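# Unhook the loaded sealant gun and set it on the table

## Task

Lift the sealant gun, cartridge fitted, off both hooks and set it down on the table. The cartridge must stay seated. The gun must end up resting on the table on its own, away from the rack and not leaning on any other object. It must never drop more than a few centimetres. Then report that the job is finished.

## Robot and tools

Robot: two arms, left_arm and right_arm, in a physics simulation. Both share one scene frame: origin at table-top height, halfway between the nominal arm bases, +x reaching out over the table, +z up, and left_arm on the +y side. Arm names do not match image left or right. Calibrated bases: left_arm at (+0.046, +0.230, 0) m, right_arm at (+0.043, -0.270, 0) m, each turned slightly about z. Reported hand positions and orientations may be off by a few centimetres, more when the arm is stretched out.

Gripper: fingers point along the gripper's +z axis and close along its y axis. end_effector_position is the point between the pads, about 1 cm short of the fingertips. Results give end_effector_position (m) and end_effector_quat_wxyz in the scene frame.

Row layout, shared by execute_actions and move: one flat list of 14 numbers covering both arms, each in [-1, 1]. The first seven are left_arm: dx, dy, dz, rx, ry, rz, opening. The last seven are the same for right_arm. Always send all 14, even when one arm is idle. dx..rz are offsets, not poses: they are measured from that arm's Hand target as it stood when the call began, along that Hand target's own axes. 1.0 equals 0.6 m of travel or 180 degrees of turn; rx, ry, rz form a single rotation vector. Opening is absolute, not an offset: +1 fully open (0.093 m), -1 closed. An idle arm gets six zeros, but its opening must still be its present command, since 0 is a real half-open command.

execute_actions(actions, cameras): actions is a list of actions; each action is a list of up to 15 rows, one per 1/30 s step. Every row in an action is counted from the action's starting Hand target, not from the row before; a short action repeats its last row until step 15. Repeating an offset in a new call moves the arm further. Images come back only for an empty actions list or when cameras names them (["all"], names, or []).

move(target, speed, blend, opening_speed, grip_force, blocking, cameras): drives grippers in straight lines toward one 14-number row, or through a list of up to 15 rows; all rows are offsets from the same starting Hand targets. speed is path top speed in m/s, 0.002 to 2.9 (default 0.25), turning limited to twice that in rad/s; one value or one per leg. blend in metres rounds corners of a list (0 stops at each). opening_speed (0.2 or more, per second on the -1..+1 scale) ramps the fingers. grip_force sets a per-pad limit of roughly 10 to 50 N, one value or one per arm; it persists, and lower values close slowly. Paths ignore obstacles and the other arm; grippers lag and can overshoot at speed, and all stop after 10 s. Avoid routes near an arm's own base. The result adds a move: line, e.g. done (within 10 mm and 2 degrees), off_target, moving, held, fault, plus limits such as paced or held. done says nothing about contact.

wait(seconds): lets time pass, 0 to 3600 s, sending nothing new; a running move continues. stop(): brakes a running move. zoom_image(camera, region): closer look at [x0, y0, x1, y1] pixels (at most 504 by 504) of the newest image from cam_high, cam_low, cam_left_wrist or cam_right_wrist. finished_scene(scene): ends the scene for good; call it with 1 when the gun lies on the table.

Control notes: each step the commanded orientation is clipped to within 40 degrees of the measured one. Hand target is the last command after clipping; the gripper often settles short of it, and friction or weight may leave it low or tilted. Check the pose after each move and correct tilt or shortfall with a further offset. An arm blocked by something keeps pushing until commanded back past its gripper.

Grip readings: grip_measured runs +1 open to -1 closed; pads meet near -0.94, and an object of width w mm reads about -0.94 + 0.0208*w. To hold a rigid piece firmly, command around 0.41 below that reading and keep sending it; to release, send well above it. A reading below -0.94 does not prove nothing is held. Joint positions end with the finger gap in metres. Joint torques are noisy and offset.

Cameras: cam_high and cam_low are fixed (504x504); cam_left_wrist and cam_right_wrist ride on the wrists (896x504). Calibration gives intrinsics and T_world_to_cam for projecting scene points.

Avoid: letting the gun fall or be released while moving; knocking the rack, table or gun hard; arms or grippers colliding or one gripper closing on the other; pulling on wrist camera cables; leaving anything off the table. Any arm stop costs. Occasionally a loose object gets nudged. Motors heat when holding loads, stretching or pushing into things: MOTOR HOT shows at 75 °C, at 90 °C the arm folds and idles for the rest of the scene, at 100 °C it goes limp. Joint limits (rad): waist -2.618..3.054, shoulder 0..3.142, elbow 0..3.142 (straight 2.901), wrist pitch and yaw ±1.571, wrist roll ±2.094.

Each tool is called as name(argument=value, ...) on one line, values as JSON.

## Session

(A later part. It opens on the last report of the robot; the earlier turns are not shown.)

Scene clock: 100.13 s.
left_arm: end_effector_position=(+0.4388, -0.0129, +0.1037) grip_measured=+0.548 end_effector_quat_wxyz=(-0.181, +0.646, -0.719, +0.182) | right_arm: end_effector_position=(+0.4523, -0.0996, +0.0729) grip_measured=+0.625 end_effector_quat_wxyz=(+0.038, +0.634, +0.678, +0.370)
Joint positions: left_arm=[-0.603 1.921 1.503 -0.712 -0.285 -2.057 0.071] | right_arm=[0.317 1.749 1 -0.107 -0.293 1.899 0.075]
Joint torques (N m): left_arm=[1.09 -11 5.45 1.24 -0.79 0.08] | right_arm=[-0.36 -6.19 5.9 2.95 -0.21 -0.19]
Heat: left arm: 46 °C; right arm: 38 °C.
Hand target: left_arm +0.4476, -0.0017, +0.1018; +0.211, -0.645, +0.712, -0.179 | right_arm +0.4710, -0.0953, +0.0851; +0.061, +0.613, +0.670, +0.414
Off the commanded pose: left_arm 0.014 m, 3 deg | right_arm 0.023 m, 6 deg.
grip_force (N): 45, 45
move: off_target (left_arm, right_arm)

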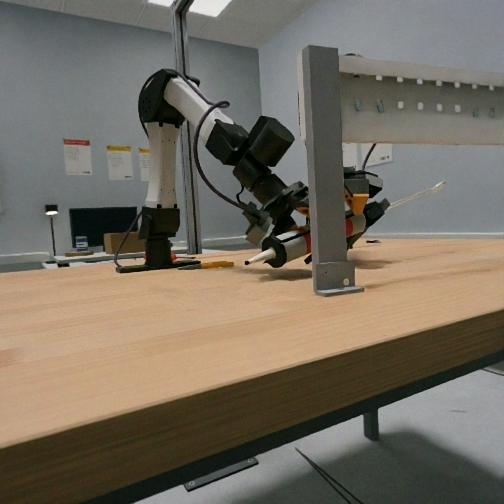

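move(target=[0.0006,0.005,0.008,0,0,0,0.1,-0.0128,-0.0189,0.0195,0,0,0,0.1], speed=0.05, cameras=["cam_low","cam_left_wrist","cam_right_wrist"])

zoom_image(camera="cam_low", region=[220, 170, 400, 300])

Scene clock: 101.40 s.
left_arm: end_effector_position=(+0.4382, -0.0138, +0.1040) grip_measured=+0.548 end_effector_quat_wxyz=(-0.178, +0.647, -0.718, +0.184) | right_arm: end_effector_position=(+0.4526, -0.0974, +0.0692) grip_measured=+0.625 end_effector_quat_wxyz=(+0.027, +0.626, +0.678, +0.384)
Joint positions: left_arm=[-0.603 1.92 1.503 -0.712 -0.278 -2.059 0.071] | right_arm=[0.306 1.761 0.98 -0.059 -0.334 1.894 0.075]
Joint torques (N m): left_arm=[1.11 -10.37 4.08 1.42 -0.86 0.1] | right_arm=[0.36 -3.78 4.62 3.13 0.15 -0.14]
Heat: left arm: 46 °C; right arm: 38 °C.
Hand target: left_arm +0.4476, -0.0017, +0.0960; +0.211, -0.645, +0.712, -0.179 | right_arm +0.4710, -0.0952, +0.0670; +0.061, +0.613, +0.670, +0.414
Off the commanded pose: left_arm 0.017 m, 4 deg | right_arm 0.019 m, 5 deg.
grip_force (N): 45, 45
move: off_target (left_arm, right_arm)
cam_left_wrist: T_world_to_cam=[[0.87836, -0.09846, 0.46774, -0.43294], [-0.26717, -0.91255, 0.30963, 0.11495], [0.39636, -0.39693, -0.82786, -0.00719]] pos_world=[0.41384, 0.05942, 0.16096]
cam_right_wrist: T_world_to_cam=[[-0.83789, 0.03996, -0.54437, 0.41865], [-0.43421, 0.55552, 0.70913, 0.23777], [0.33074, 0.83054, -0.44811, 0.05061]] pos_world=[0.43729, -0.19085, 0.08197]

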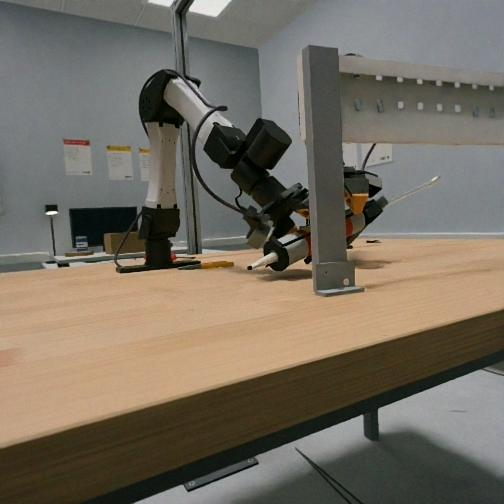

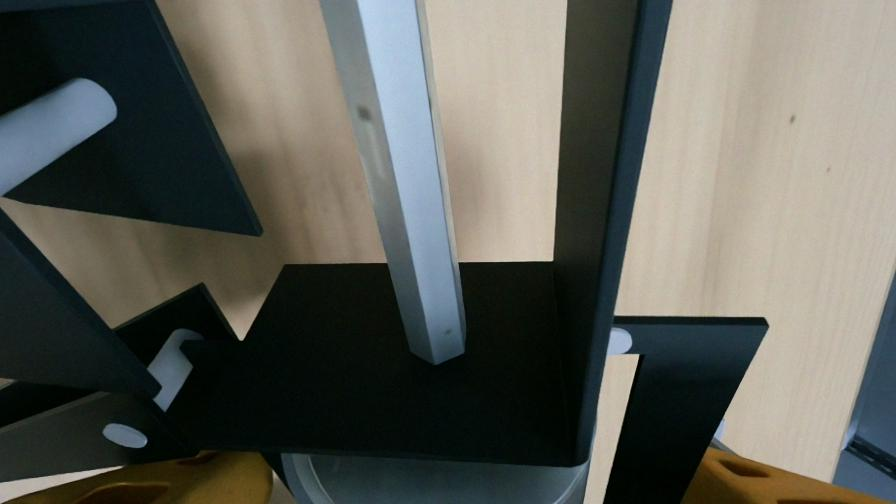

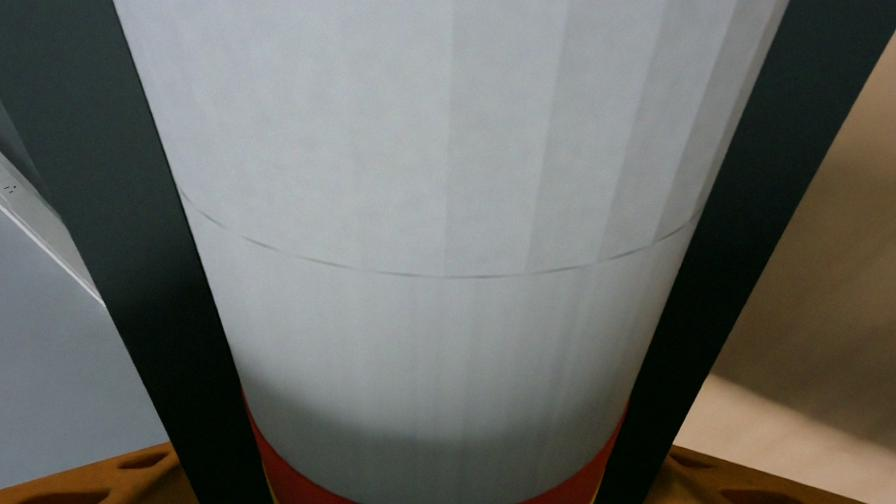

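Scaled by 2.800 from the camera's image (finer frame: 720x720).

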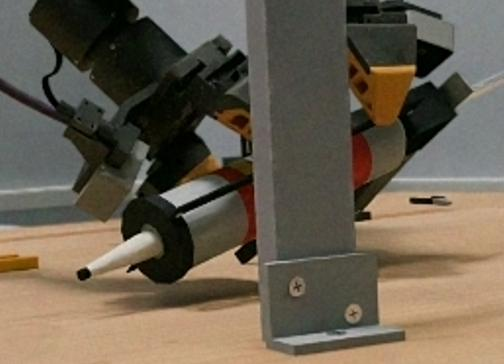

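move(target=[0.0003,0.0025,0.004,0,0,0,0.1,-0.0064,-0.0095,0.0098,0,0,0,0.1], speed=0.05, cameras=["cam_low"])

zoom_image(camera="cam_low", region=[220, 170, 400, 300])

Scene clock: 102.53 s.
left_arm: end_effector_position=(+0.4375, -0.0134, +0.1046) grip_measured=+0.548 end_effector_quat_wxyz=(-0.177, +0.649, -0.716, +0.184) | right_arm: end_effector_position=(+0.4534, -0.0964, +0.0678) grip_measured=+0.625 end_effector_quat_wxyz=(+0.022, +0.619, +0.679, +0.393)
Joint positions: left_arm=[-0.603 1.916 1.5 -0.713 -0.278 -2.067 0.071] | right_arm=[0.299 1.769 0.97 -0.03 -0.359 1.887 0.075]
Joint torques (N m): left_arm=[1.09 -9.76 3.71 1.5 -0.87 0.17] | right_arm=[1.13 -2.85 3.99 3.18 0.41 -0.1]
Heat: left arm: 46 °C; right arm: 38 °C.
Hand target: left_arm +0.4476, -0.0016, +0.0933; +0.211, -0.645, +0.712, -0.179 | right_arm +0.4710, -0.0952, +0.0580; +0.061, +0.613, +0.670, +0.414
Off the commanded pose: left_arm 0.019 m, 4 deg | right_arm 0.020 m, 5 deg.
grip_force (N): 45, 45
move: off_target (left_arm, right_arm)

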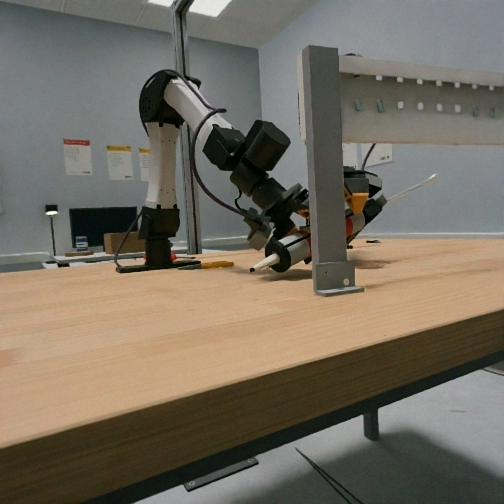

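Scaled by 2.800 from the camera's image (finer frame: 720x720).

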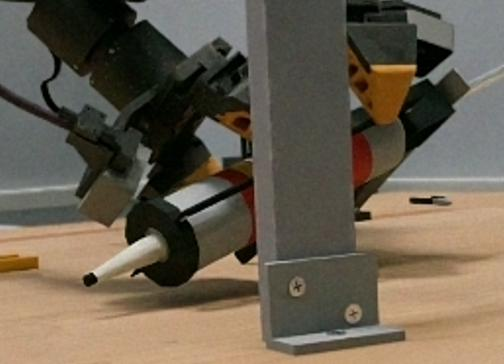

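move(target=[0.0165,0.0025,-0.012,0,0,0,0.1,-0.0032,-0.0047,0.0049,0,0,0,0.1], speed=0.05)

move(target=[0,0,0,0,0,0,0.72,0,0,0,0,0,0,0.1], speed=0.05, opening_speed=0.4, cameras=["cam_low","cam_left_wrist","cam_right_wrist"])

zoom_image(camera="cam_low", region=[220, 170, 400, 300])

Scene clock: 104.03 s.
left_arm: end_effector_position=(+0.4358, -0.0138, +0.1057) grip_measured=+0.548 end_effector_quat_wxyz=(-0.184, +0.652, -0.712, +0.183) | right_arm: end_effector_position=(+0.4539, -0.0954, +0.0675) grip_measured=+0.624 end_effector_quat_wxyz=(+0.020, +0.614, +0.681, +0.399)
Joint positions: left_arm=[-0.614 1.914 1.5 -0.718 -0.298 -2.083 0.071] | right_arm=[0.295 1.773 0.963 -0.01 -0.375 1.881 0.075]
Joint torques (N m): left_arm=[-0.27 -9.22 5.57 1.31 -0.76 0.07] | right_arm=[1.31 -2.48 4.01 3.17 0.55 -0.06]
Heat: left arm: 45 °C; right arm: 38 °C.
Hand target: left_arm +0.4418, -0.0114, +0.0979; +0.211, -0.645, +0.712, -0.179 | right_arm +0.4710, -0.0952, +0.0534; +0.061, +0.613, +0.670, +0.414
Off the commanded pose: left_arm 0.010 m, 3 deg | right_arm 0.022 m, 5 deg.
grip_force (N): 45, 45
move: off_target (left_arm, right_arm)

Scene clock: 106.07 s.
left_arm: end_effector_position=(+0.4374, -0.0127, +0.1070) grip_measured=+0.718 end_effector_quat_wxyz=(-0.193, +0.650, -0.712, +0.183) | right_arm: end_effector_position=(+0.4555, -0.0940, +0.0621) grip_measured=+0.624 end_effector_quat_wxyz=(+0.009, +0.623, +0.671, +0.402)
Joint positions: left_arm=[-0.616 1.913 1.498 -0.712 -0.316 -2.076 0.08] | right_arm=[0.293 1.794 0.962 0.012 -0.386 1.912 0.075]
Joint torques (N m): left_arm=[-0.16 -9.11 5.63 1.28 -0.59 0] | right_arm=[1.54 -3.85 4.19 2.95 0.72 -0.35]
Heat: left arm: 45 °C; right arm: 37 °C.
Hand target: left_arm +0.4416, -0.0115, +0.0977; +0.211, -0.645, +0.712, -0.179 | right_arm +0.4711, -0.0952, +0.0536; +0.061, +0.613, +0.670, +0.414
Off the commanded pose: left_arm 0.010 m, 2 deg | right_arm 0.018 m, 6 deg.
grip_force (N): 45, 45
move: done
cam_left_wrist: T_world_to_cam=[[0.86926, -0.09072, 0.48595, -0.43138], [-0.25718, -0.92251, 0.28781, 0.11271], [0.42218, -0.37516, -0.82524, -0.0152]] pos_world=[0.41038, 0.05914, 0.16465]
cam_right_wrist: T_world_to_cam=[[-0.83808, 0.05983, -0.54226, 0.41889], [-0.43993, 0.5137, 0.7366, 0.23907], [0.32263, 0.85588, -0.4042, 0.047]] pos_world=[0.44107, -0.1881, 0.07005]

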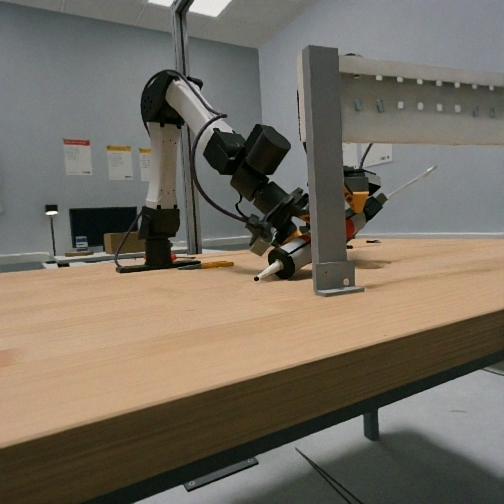

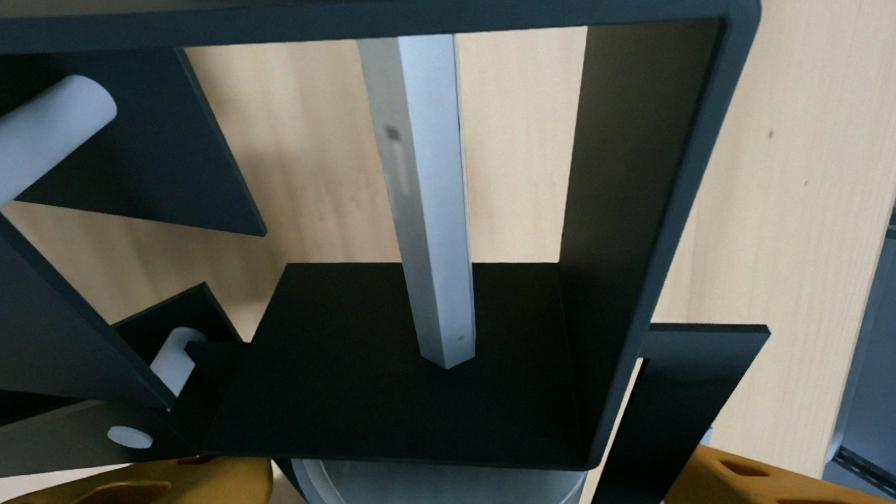

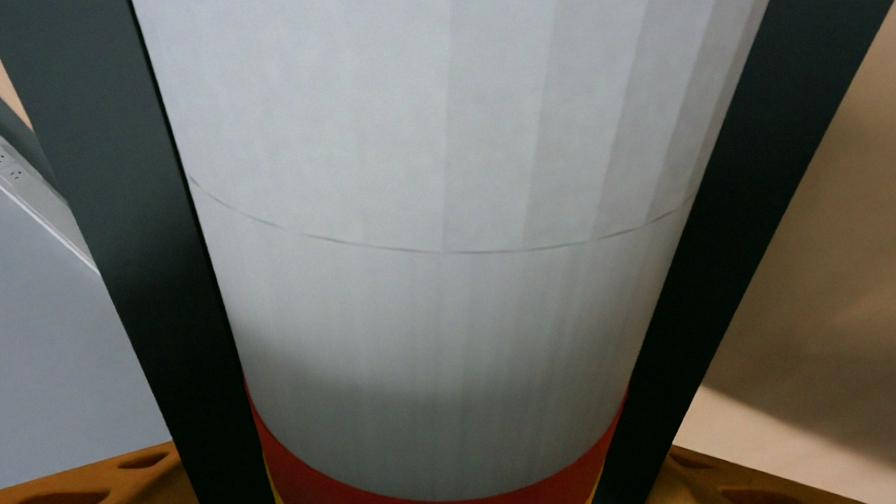

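Scaled by 2.800 from the camera's image (finer frame: 720x720).

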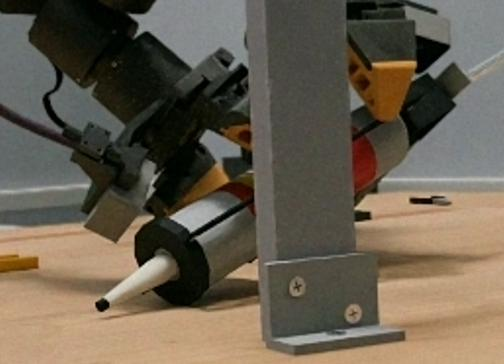

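move(target=[[0,0,0,0,0,0,1,0,0,0,0,0,0,0.1],[0,0,-0.03,0,0,0,1,0,0,0,0,0,0,0.1]], speed=0.05, opening_speed=0.6, cameras=["cam_low","cam_left_wrist","cam_right_wrist"])

Scene clock: 107.83 s.
left_arm: end_effector_position=(+0.4402, -0.0153, +0.1110) grip_measured=+0.997 end_effector_quat_wxyz=(-0.208, +0.644, -0.711, +0.190) | right_arm: end_effector_position=(+0.4553, -0.0941, +0.0620) grip_measured=+0.624 end_effector_quat_wxyz=(+0.009, +0.624, +0.671, +0.401)
Joint positions: left_arm=[-0.627 1.912 1.498 -0.693 -0.345 -2.069 0.093] | right_arm=[0.293 1.794 0.962 0.011 -0.386 1.915 0.075]
Joint torques (N m): left_arm=[-0.55 -12.64 6.65 0.63 -0.33 -0.21] | right_arm=[1.59 -3.78 4.31 2.94 0.65 -0.35]
Heat: left arm: 45 °C; right arm: 37 °C.
Hand target: left_arm +0.4321, -0.0118, +0.1130; +0.211, -0.645, +0.712, -0.179 | right_arm +0.4710, -0.0952, +0.0536; +0.061, +0.613, +0.670, +0.414
Off the commanded pose: left_arm 0.009 m, 1 deg | right_arm 0.018 m, 6 deg.
grip_force (N): 45, 45
move: done
cam_left_wrist: T_world_to_cam=[[0.85284, -0.10004, 0.51251, -0.43181], [-0.26995, -0.92462, 0.26872, 0.11754], [0.44699, -0.36752, -0.81555, -0.02596]] pos_world=[0.41159, 0.05594, 0.16855]
cam_right_wrist: T_world_to_cam=[[-0.8394, 0.06231, -0.53993, 0.41943], [-0.43687, 0.51365, 0.73845, 0.23765], [0.32335, 0.85573, -0.40394, 0.04674]] pos_world=[0.44077, -0.1882, 0.06985]

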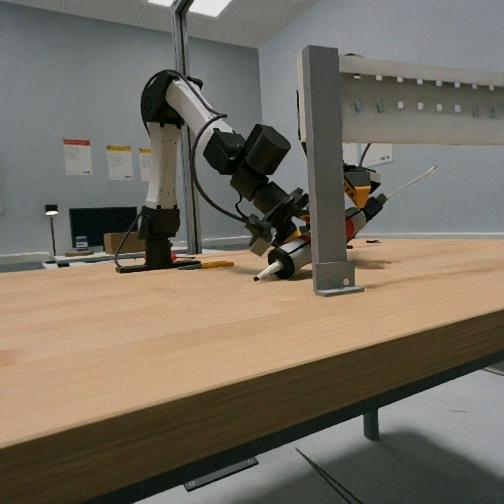

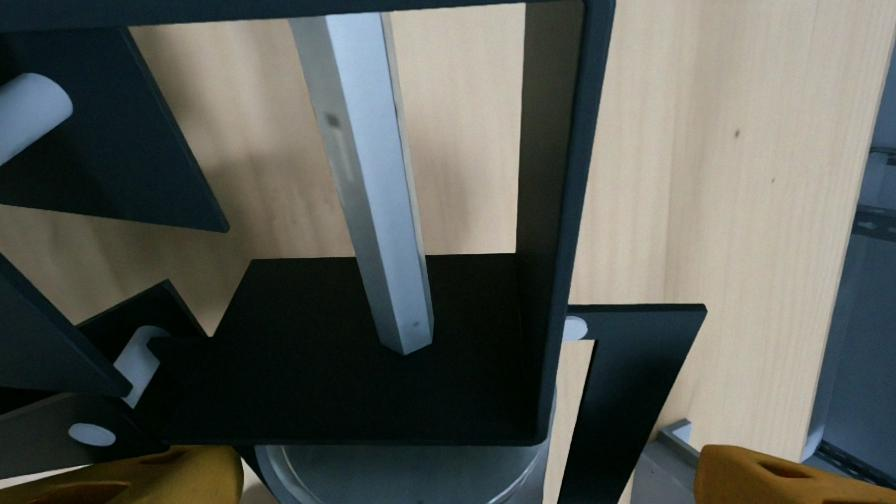

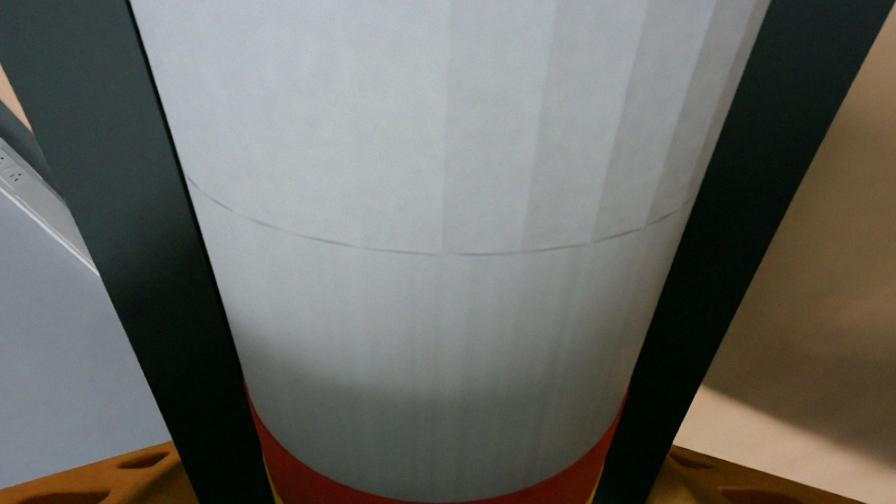

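move(target=[0,0,-0.07,0,0,0,1,0,0,0,0,0,0,0.1], speed=0.06, cameras=["cam_high","cam_left_wrist","cam_low"])

Scene clock: 109.60 s.
left_arm: end_effector_position=(+0.4060, -0.0101, +0.1259) grip_measured=+0.998 end_effector_quat_wxyz=(-0.197, +0.639, -0.726, +0.158) | right_arm: end_effector_position=(+0.4560, -0.0938, +0.0619) grip_measured=+0.624 end_effector_quat_wxyz=(+0.008, +0.625, +0.668, +0.402)
Joint positions: left_arm=[-0.668 1.843 1.498 -0.842 -0.347 -2.096 0.093] | right_arm=[0.293 1.795 0.962 0.015 -0.386 1.921 0.075]
Joint torques (N m): left_arm=[-0.27 -13.2 9.84 0.69 -0.45 -0.18] | right_arm=[1.74 -3.95 4.22 2.93 0.68 -0.4]
Heat: left arm: 45 °C; right arm: 37 °C.
Hand target: left_arm +0.4098, -0.0125, +0.1486; +0.211, -0.645, +0.712, -0.179 | right_arm +0.4710, -0.0952, +0.0536; +0.061, +0.613, +0.670, +0.414
Off the commanded pose: left_arm 0.023 m, 3 deg | right_arm 0.017 m, 6 deg.
joint sent to its limit (left arm) — joint 6 (wrist roll), lower limit. The joint targets still meet the commanded pose.
grip_force (N): 45, 45
move: off_target (left_arm)
cam_left_wrist: T_world_to_cam=[[0.88013, -0.13358, 0.45555, -0.41393], [-0.27005, -0.93009, 0.24901, 0.11155], [0.39043, -0.34219, -0.85467, 0.03154]] pos_world=[0.38213, 0.05925, 0.18774]
Images, in order (width x height): cam_high 504x504, cam_low 504x504, cam_left_wrist 896x504.

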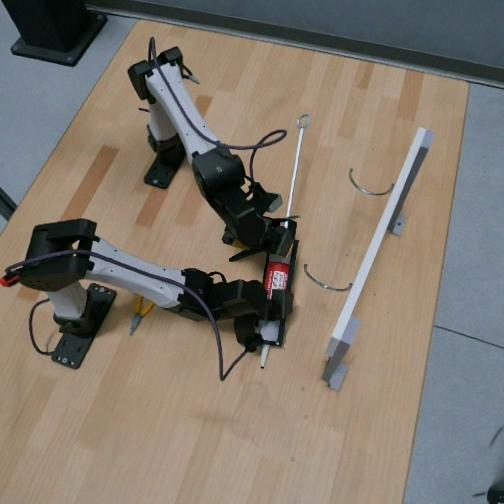

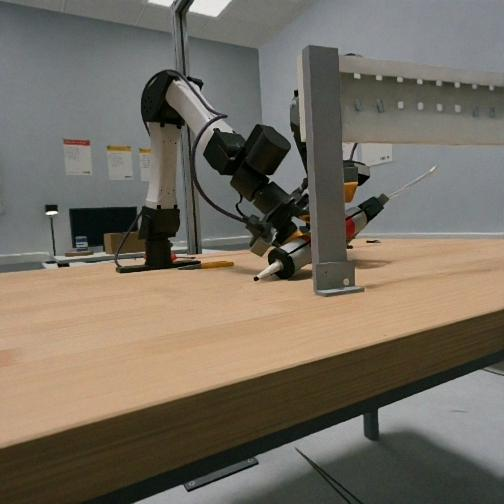

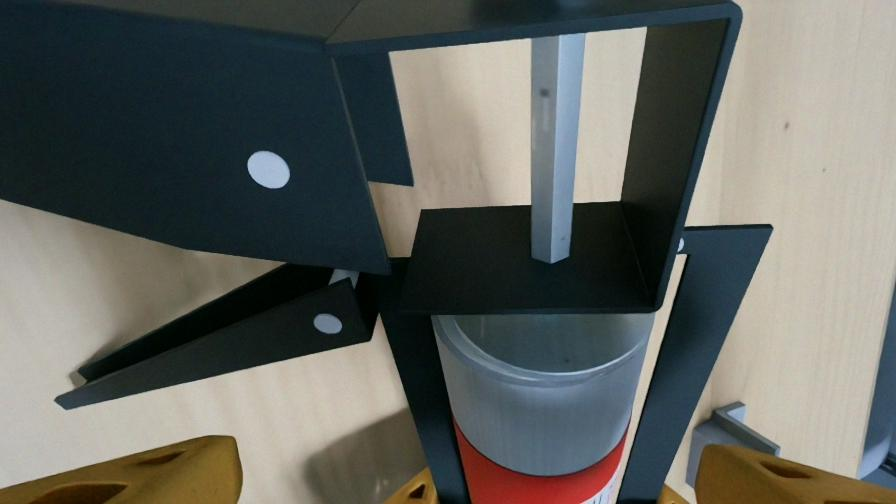

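move(target=[[0,0,-0.12,0,0,0,1,0,0,0,0,0,0,0.1],[-0.15,-0.1,-0.25,0,0,0.08,1,0,0,0,0,0,0,0.1]], speed=[0.08,0.15], blend=0.02, cameras=["cam_high","cam_low","cam_right_wrist"])

Scene clock: 112.63 s.
left_arm: end_effector_position=(+0.3857, +0.0683, +0.3088) grip_measured=+0.998 end_effector_quat_wxyz=(+0.232, -0.552, +0.787, -0.147) | right_arm: end_effector_position=(+0.4560, -0.0938, +0.0619) grip_measured=+0.624 end_effector_quat_wxyz=(+0.008, +0.625, +0.668, +0.402)
Joint positions: left_arm=[-0.531 1.724 2.09 -1.472 -0.316 -1.731 0.093] | right_arm=[0.293 1.795 0.962 0.015 -0.386 1.921 0.075]
Joint torques (N m): left_arm=[0.62 -7.1 8.88 0.91 -0.11 -0.02] | right_arm=[1.63 -4.22 4.38 2.91 0.66 -0.36]
Heat: left arm: 45 °C; right arm: 37 °C.
Hand target: left_arm +0.3878, +0.0682, +0.3136; +0.232, -0.551, +0.788, -0.151 | right_arm +0.4710, -0.0952, +0.0536; +0.061, +0.613, +0.670, +0.414
Off the commanded pose: left_arm 0.005 m, 1 deg | right_arm 0.017 m, 6 deg.
grip_force (N): 45, 45
move: done
cam_right_wrist: T_world_to_cam=[[-0.83955, 0.06771, -0.53905, 0.42033], [-0.43435, 0.51235, 0.74084, 0.23643], [0.32634, 0.8561, -0.40073, 0.04475]] pos_world=[0.44098, -0.1879, 0.06936]

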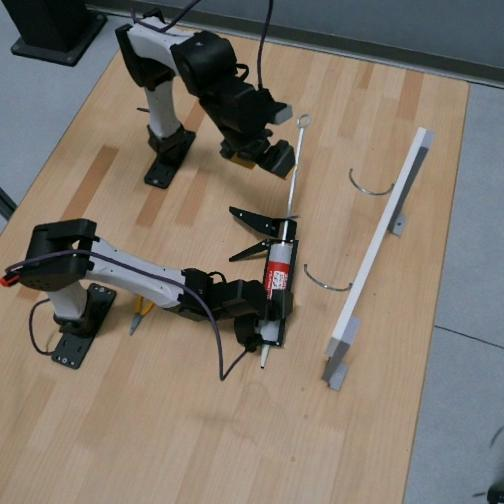

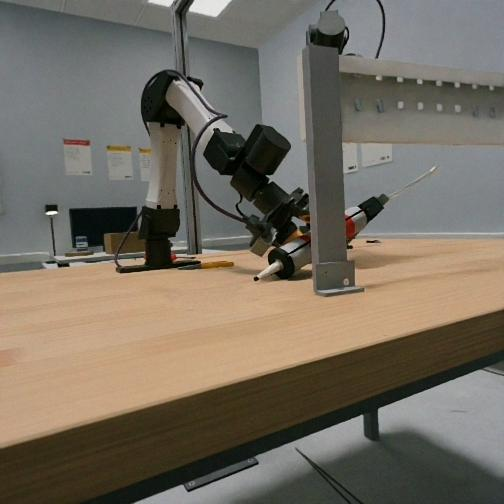

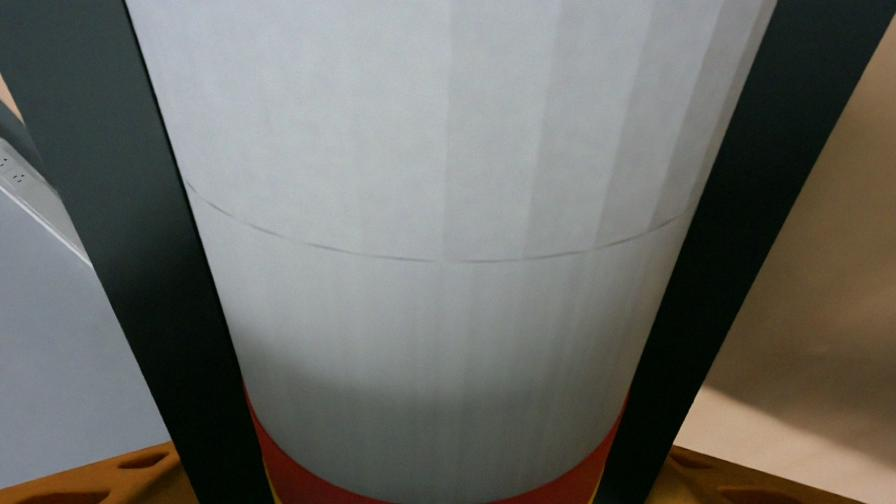

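move(target=[0,0,0,0,0,0,1,0.0152,-0.0156,0.004,0.115,-0.037,0.007,0.1], speed=0.08, cameras=["cam_high","cam_low","cam_right_wrist"])

zoom_image(camera="cam_low", region=[220, 170, 460, 300])

Scene clock: 117.60 s.
left_arm: end_effector_position=(+0.3856, +0.0684, +0.3088) grip_measured=+0.998 end_effector_quat_wxyz=(+0.231, -0.552, +0.787, -0.147) | right_arm: end_effector_position=(+0.4539, -0.0920, +0.0413) grip_measured=+0.624 end_effector_quat_wxyz=(-0.023, +0.664, +0.710, +0.235)
Joint positions: left_arm=[-0.531 1.724 2.09 -1.472 -0.316 -1.731 0.093] | right_arm=[0.342 1.965 1.325 -0.529 -0.266 1.868 0.075]
Joint torques (N m): left_arm=[0.61 -7.16 8.81 0.9 -0.09 -0.02] | right_arm=[0.73 -7.27 9.17 1.27 -0.2 -0.46]
Heat: left arm: 44 °C; right arm: 37 °C.
Hand target: left_arm +0.3879, +0.0682, +0.3137; +0.232, -0.551, +0.788, -0.151 | right_arm +0.4631, -0.0852, +0.0499; -0.016, +0.644, +0.722, +0.251
Off the commanded pose: left_arm 0.005 m, 1 deg | right_arm 0.014 m, 3 deg.
grip_force (N): 45, 45
move: off_target (right_arm)
cam_right_wrist: T_world_to_cam=[[-0.95775, -0.04411, -0.28418, 0.44029], [-0.24067, 0.66389, 0.70804, 0.17723], [0.15744, 0.74652, -0.64646, 0.11232]] pos_world=[0.44666, -0.18209, 0.07225]

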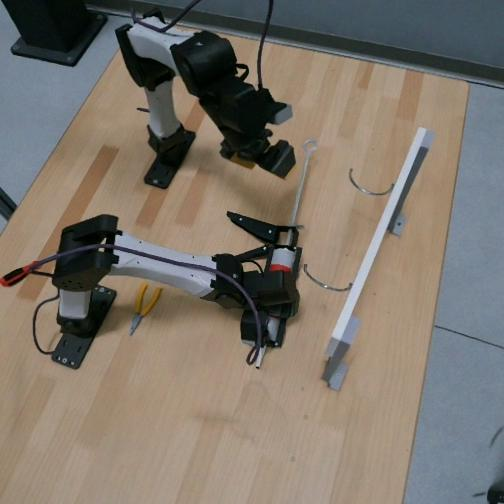

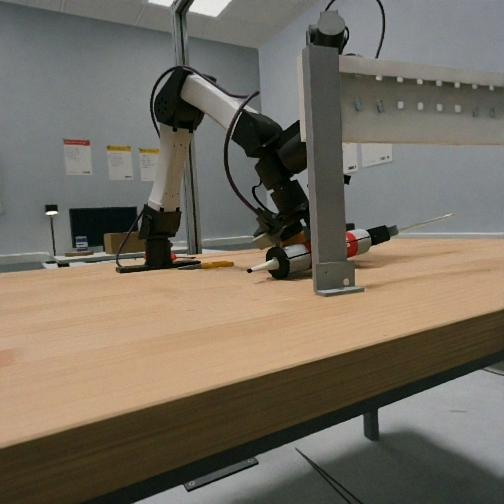

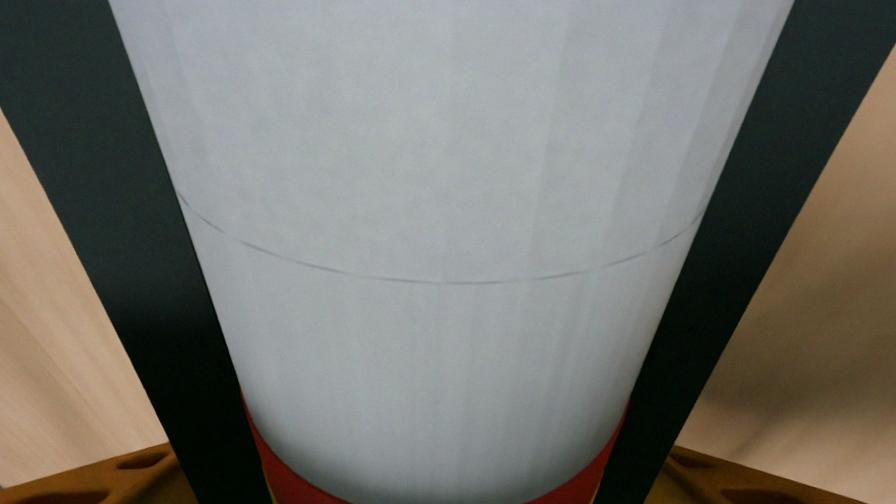

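Scaled by 2.100 from the camera's image (finer frame: 720x720).

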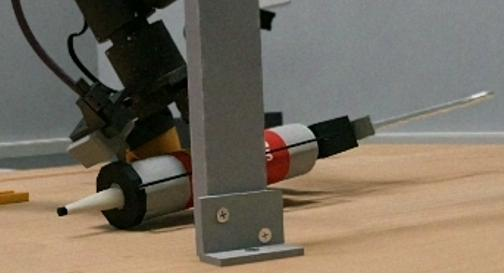

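move(target=[0,0,0,0,0,0,1,0.004,-0.0105,0.0128,0.1146,-0.0368,0.006,0.1], speed=0.08, cameras=["cam_high","cam_low","cam_right_wrist"])

zoom_image(camera="cam_low", region=[220, 170, 460, 300])

Scene clock: 121.40 s.
left_arm: end_effector_position=(+0.3856, +0.0684, +0.3088) grip_measured=+0.998 end_effector_quat_wxyz=(+0.231, -0.552, +0.787, -0.147) | right_arm: end_effector_position=(+0.4161, -0.1030, +0.0266) grip_measured=+0.623 end_effector_quat_wxyz=(-0.131, +0.660, +0.740, -0.001)
Joint positions: left_arm=[-0.531 1.724 2.09 -1.472 -0.316 -1.731 0.093] | right_arm=[0.36 2.281 1.836 -1.259 -0.227 1.77 0.075]
Joint torques (N m): left_arm=[0.62 -7.13 8.83 0.89 -0.09 -0.02] | right_arm=[1.13 -10.21 11.86 1.12 -0.22 -0.02]
Heat: left arm: 44 °C; right arm: 37 °C.
Hand target: left_arm +0.3879, +0.0682, +0.3137; +0.232, -0.551, +0.788, -0.151 | right_arm +0.4590, -0.0804, +0.0419; -0.092, +0.651, +0.749, +0.080
Off the commanded pose: left_arm 0.005 m, 1 deg | right_arm 0.051 m, 10 deg.
grip_force (N): 45, 45
move: off_target (right_arm)
cam_right_wrist: T_world_to_cam=[[-0.96706, -0.15964, 0.19825, 0.37854], [-0.00544, 0.79164, 0.61097, 0.10365], [-0.25448, 0.58977, -0.76643, 0.27545]] pos_world=[0.43673, -0.18407, 0.07275]

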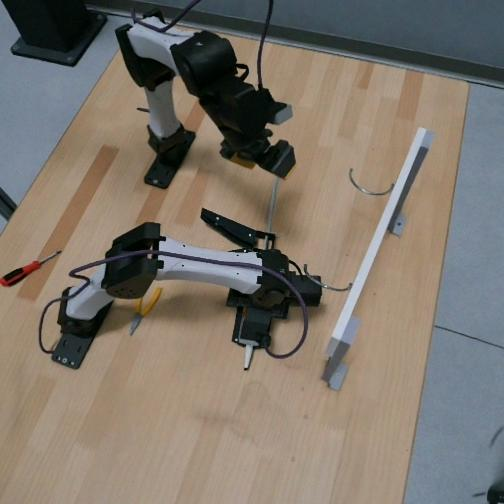

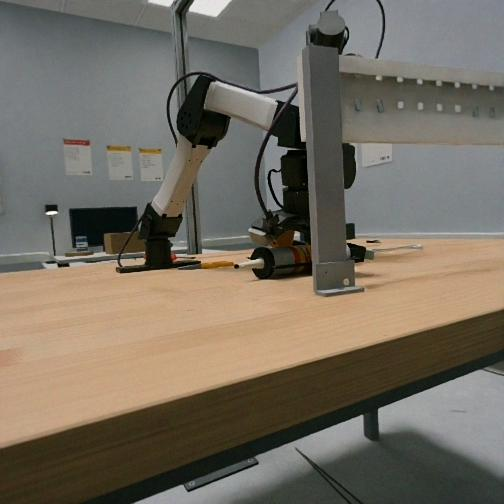

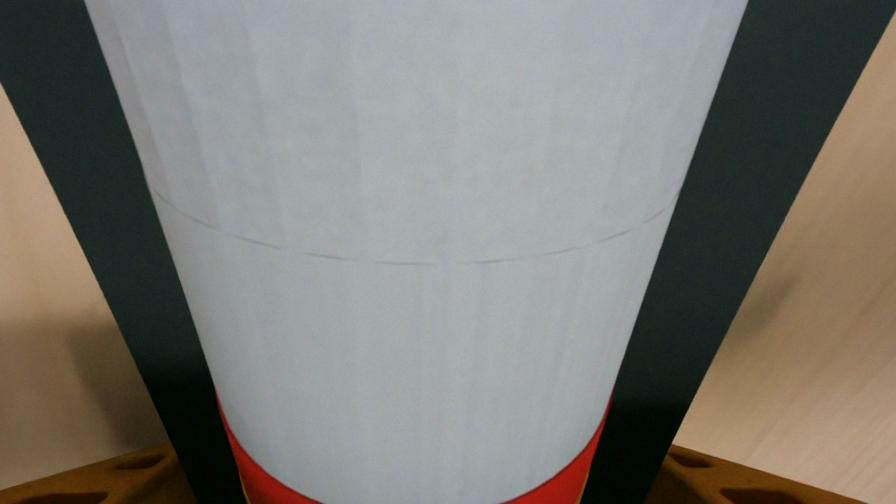

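Scaled by 2.100 from the camera's image (finer frame: 720x720).

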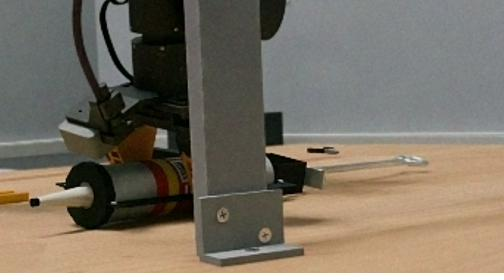

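move(target=[0,0,0,0,0,0,1,0,0,0,-0.05,0,0,0.1], speed=0.06, cameras=["cam_high","cam_low"])

zoom_image(camera="cam_low", region=[220, 170, 460, 300])

zoom_image(camera="cam_high", region=[180, 150, 360, 390])

Scene clock: 124.40 s.
left_arm: end_effector_position=(+0.3856, +0.0684, +0.3088) grip_measured=+0.998 end_effector_quat_wxyz=(+0.231, -0.552, +0.787, -0.147) | right_arm: end_effector_position=(+0.4166, -0.1003, +0.0260) grip_measured=+0.622 end_effector_quat_wxyz=(-0.092, +0.661, +0.743, +0.049)
Joint positions: left_arm=[-0.531 1.724 2.09 -1.472 -0.316 -1.731 0.093] | right_arm=[0.373 2.162 1.648 -1.06 -0.209 1.797 0.075]
Joint torques (N m): left_arm=[0.65 -7.17 8.83 0.89 -0.1 -0.02] | right_arm=[1.22 -11.56 6.75 2.01 -0.04 0.14]
Heat: left arm: 43 °C; right arm: 37 °C.
Hand target: left_arm +0.3879, +0.0682, +0.3137; +0.232, -0.551, +0.788, -0.151 | right_arm +0.4591, -0.0804, +0.0420; -0.040, +0.656, +0.740, +0.139
Off the commanded pose: left_arm 0.005 m, 1 deg | right_arm 0.049 m, 12 deg.
grip_force (N): 45, 45
move: off_target (right_arm)

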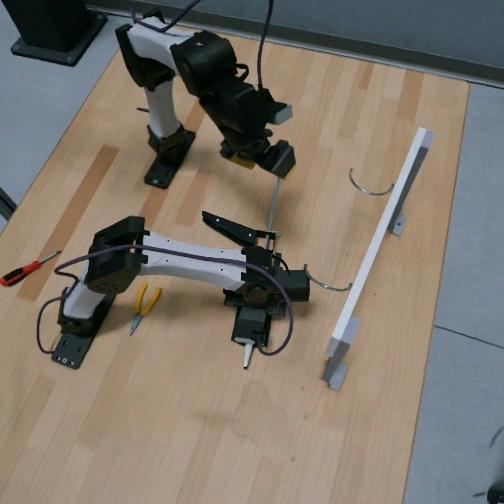

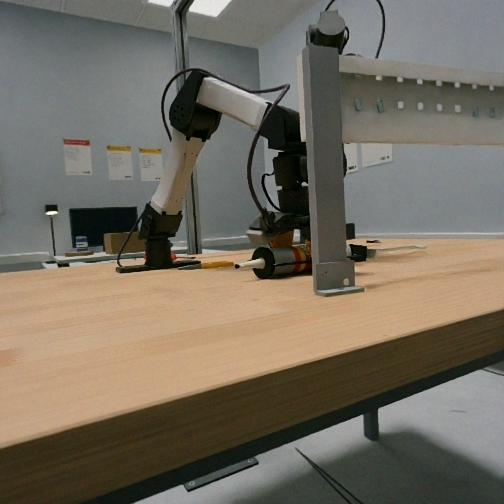

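Scaled by 2.100 from the camera's image (finer frame: 720x720).

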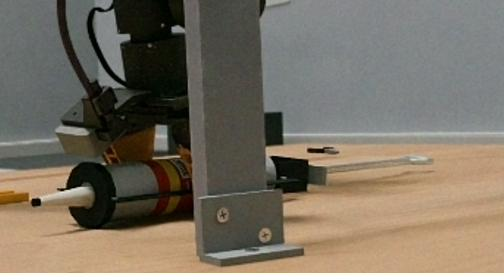

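Scaled by 2.100 from the camera's image (finer frame: 720x720).

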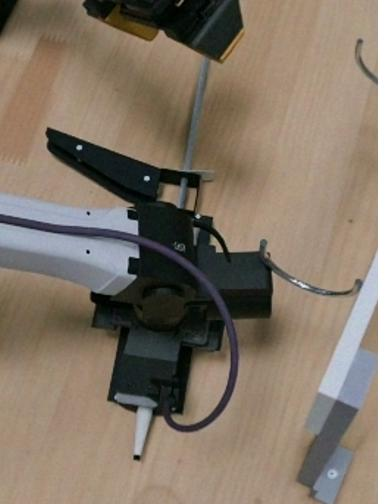

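move(target=[0,0,0,0,0,0,1,-0.0226,-0.068,-0.006,0,0,0,0.1], speed=0.06, cameras=["cam_low"])

zoom_image(camera="cam_low", region=[220, 170, 460, 300])

Scene clock: 126.43 s.
left_arm: end_effector_position=(+0.3856, +0.0684, +0.3088) grip_measured=+0.998 end_effector_quat_wxyz=(+0.231, -0.552, +0.787, -0.147) | right_arm: end_effector_position=(+0.4147, -0.1023, +0.0280) grip_measured=+0.622 end_effector_quat_wxyz=(-0.049, +0.660, +0.741, +0.115)
Joint positions: left_arm=[-0.531 1.724 2.09 -1.472 -0.316 -1.731 0.093] | right_arm=[0.375 2.014 1.419 -0.819 -0.197 1.814 0.075]
Joint torques (N m): left_arm=[0.61 -7.17 8.81 0.89 -0.09 -0.02] | right_arm=[0.36 -10.22 4.6 1.07 -0.14 -0.1]
Heat: left arm: 43 °C; right arm: 37 °C.
Hand target: left_arm +0.3879, +0.0682, +0.3137; +0.232, -0.551, +0.788, -0.151 | right_arm +0.4204, -0.0984, +0.0359; -0.040, +0.656, +0.740, +0.139
Off the commanded pose: left_arm 0.005 m, 1 deg | right_arm 0.010 m, 3 deg.
grip_force (N): 45, 45
move: off_target (right_arm)

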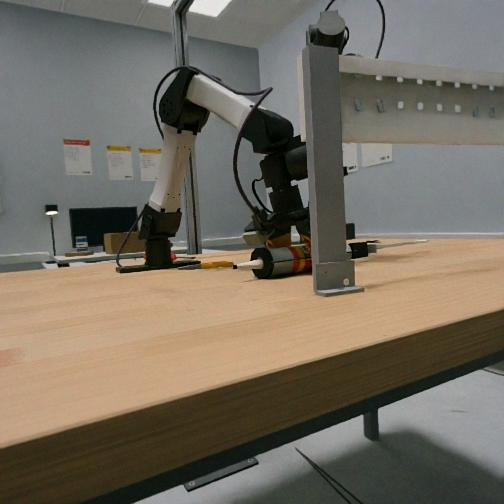

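Scaled by 2.100 from the camera's image (finer frame: 720x720).

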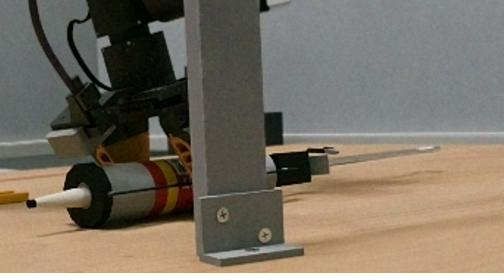

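move(target=[0,0,0,0,0,0,1,0,0,0,0,0,0,0.72], speed=0.05, opening_speed=0.4, cameras=["cam_low","cam_right_wrist","cam_high"])

Scene clock: 128.80 s.
left_arm: end_effector_position=(+0.3856, +0.0684, +0.3088) grip_measured=+0.998 end_effector_quat_wxyz=(+0.231, -0.552, +0.787, -0.147) | right_arm: end_effector_position=(+0.4146, -0.1024, +0.0265) grip_measured=+0.720 end_effector_quat_wxyz=(-0.049, +0.660, +0.741, +0.116)
Joint positions: left_arm=[-0.531 1.724 2.09 -1.472 -0.316 -1.731 0.093] | right_arm=[0.375 2.014 1.413 -0.811 -0.197 1.815 0.08]
Joint torques (N m): left_arm=[0.61 -7.16 8.81 0.88 -0.1 -0.02] | right_arm=[0.57 -10.21 4.78 0.95 -0.15 -0.05]
Heat: left arm: 43 °C; right arm: 37 °C.
Hand target: left_arm +0.3879, +0.0682, +0.3137; +0.232, -0.551, +0.788, -0.151 | right_arm +0.4203, -0.0984, +0.0359; -0.041, +0.656, +0.740, +0.139
Off the commanded pose: left_arm 0.005 m, 1 deg | right_arm 0.012 m, 3 deg.
grip_force (N): 45, 45
move: done
cam_right_wrist: T_world_to_cam=[[-0.98745, -0.13487, -0.08223, 0.39563], [-0.15609, 0.7532, 0.63901, 0.16099], [-0.02425, 0.64382, -0.7648, 0.18463]] pos_world=[0.42027, -0.18676, 0.07086]
Images, in order (width x height): cam_high 504x504, cam_low 504x504, cam_right_wrist 896x504.

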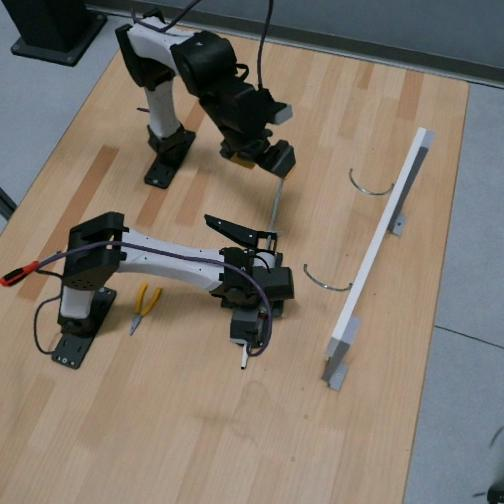

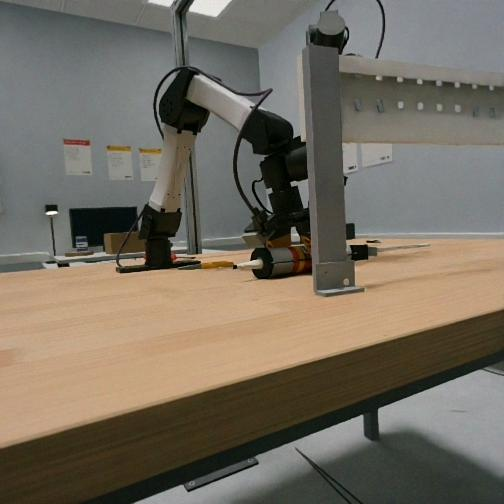

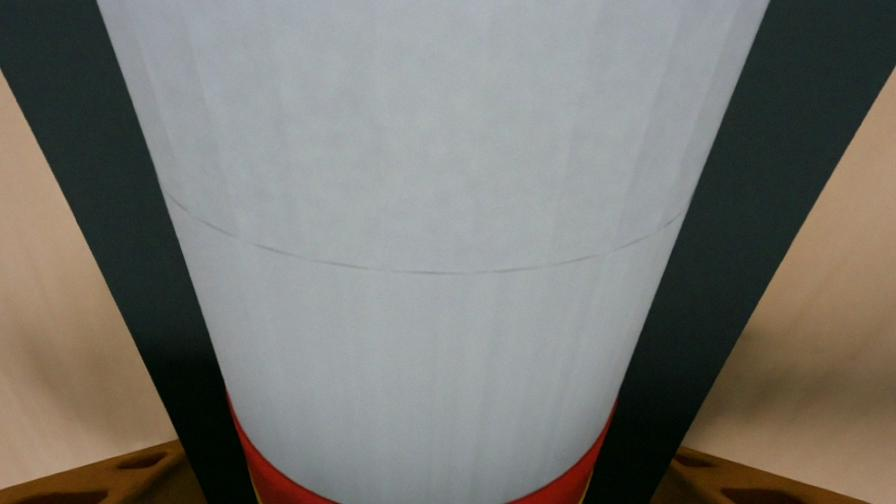

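move(target=[0,0,0,0,0,0,1,0,0,0,0,0,0,1], speed=0.05, opening_speed=0.6, cameras=["cam_right_wrist"])

Scene clock: 129.83 s.
left_arm: end_effector_position=(+0.3856, +0.0684, +0.3088) grip_measured=+0.998 end_effector_quat_wxyz=(+0.231, -0.552, +0.787, -0.147) | right_arm: end_effector_position=(+0.4192, -0.1007, +0.0274) grip_measured=+1.000 end_effector_quat_wxyz=(-0.044, +0.659, +0.741, +0.125)
Joint positions: left_arm=[-0.531 1.724 2.09 -1.472 -0.316 -1.731 0.093] | right_arm=[0.375 2.014 1.413 -0.79 -0.197 1.815 0.093]
Joint torques (N m): left_arm=[0.61 -7.16 8.84 0.89 -0.09 -0.01] | right_arm=[0.1 -10.26 4.96 0.83 -0.13 -0.02]
Heat: left arm: 43 °C; right arm: 37 °C.
Hand target: left_arm +0.3879, +0.0682, +0.3137; +0.232, -0.551, +0.788, -0.151 | right_arm +0.4204, -0.0984, +0.0359; -0.040, +0.656, +0.740, +0.139
Off the commanded pose: left_arm 0.005 m, 1 deg | right_arm 0.009 m, 2 deg.
grip_force (N): 45, 45
move: done
cam_right_wrist: T_world_to_cam=[[-0.98565, -0.13425, -0.1023, 0.40031], [-0.16852, 0.74852, 0.64134, 0.16461], [-0.00953, 0.64938, -0.7604, 0.1786]] pos_world=[0.42401, -0.18545, 0.07118]

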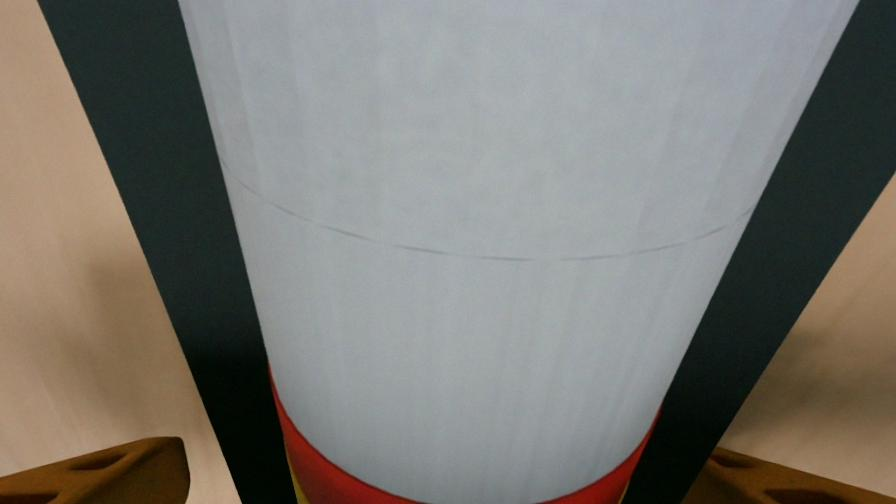

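move(target=[0,0,0,0,0,0,1,0,-0.012,-0.004,0,0,0,1], speed=0.05, cameras=["cam_right_wrist"])

Scene clock: 131.10 s.
left_arm: end_effector_position=(+0.3856, +0.0684, +0.3088) grip_measured=+0.998 end_effector_quat_wxyz=(+0.231, -0.552, +0.787, -0.147) | right_arm: end_effector_position=(+0.4127, -0.1030, +0.0291) grip_measured=+1.000 end_effector_quat_wxyz=(-0.044, +0.658, +0.741, +0.125)
Joint positions: left_arm=[-0.531 1.724 2.09 -1.472 -0.316 -1.731 0.093] | right_arm=[0.375 1.987 1.379 -0.782 -0.197 1.815 0.093]
Joint torques (N m): left_arm=[0.61 -7.16 8.8 0.88 -0.1 -0.03] | right_arm=[0.53 -9.65 4.79 0.79 -0.08 0]
Heat: left arm: 43 °C; right arm: 37 °C.
Hand target: left_arm +0.3879, +0.0682, +0.3137; +0.232, -0.551, +0.788, -0.151 | right_arm +0.4129, -0.0998, +0.0370; -0.040, +0.656, +0.740, +0.139
Off the commanded pose: left_arm 0.005 m, 1 deg | right_arm 0.009 m, 2 deg.
grip_force (N): 45, 45
move: done
cam_right_wrist: T_world_to_cam=[[-0.98551, -0.13418, -0.10379, 0.39373], [-0.16943, 0.7482, 0.64147, 0.16444], [-0.00842, 0.64976, -0.76009, 0.18091]] pos_world=[0.41741, -0.18775, 0.07289]

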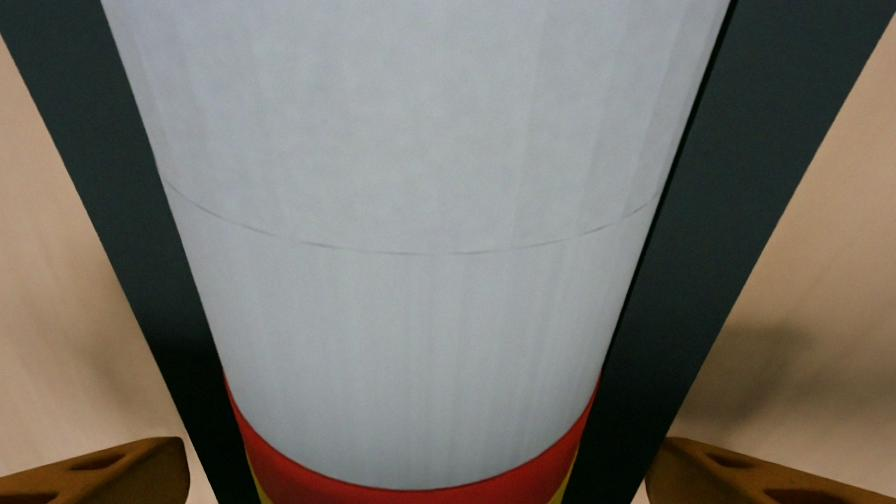

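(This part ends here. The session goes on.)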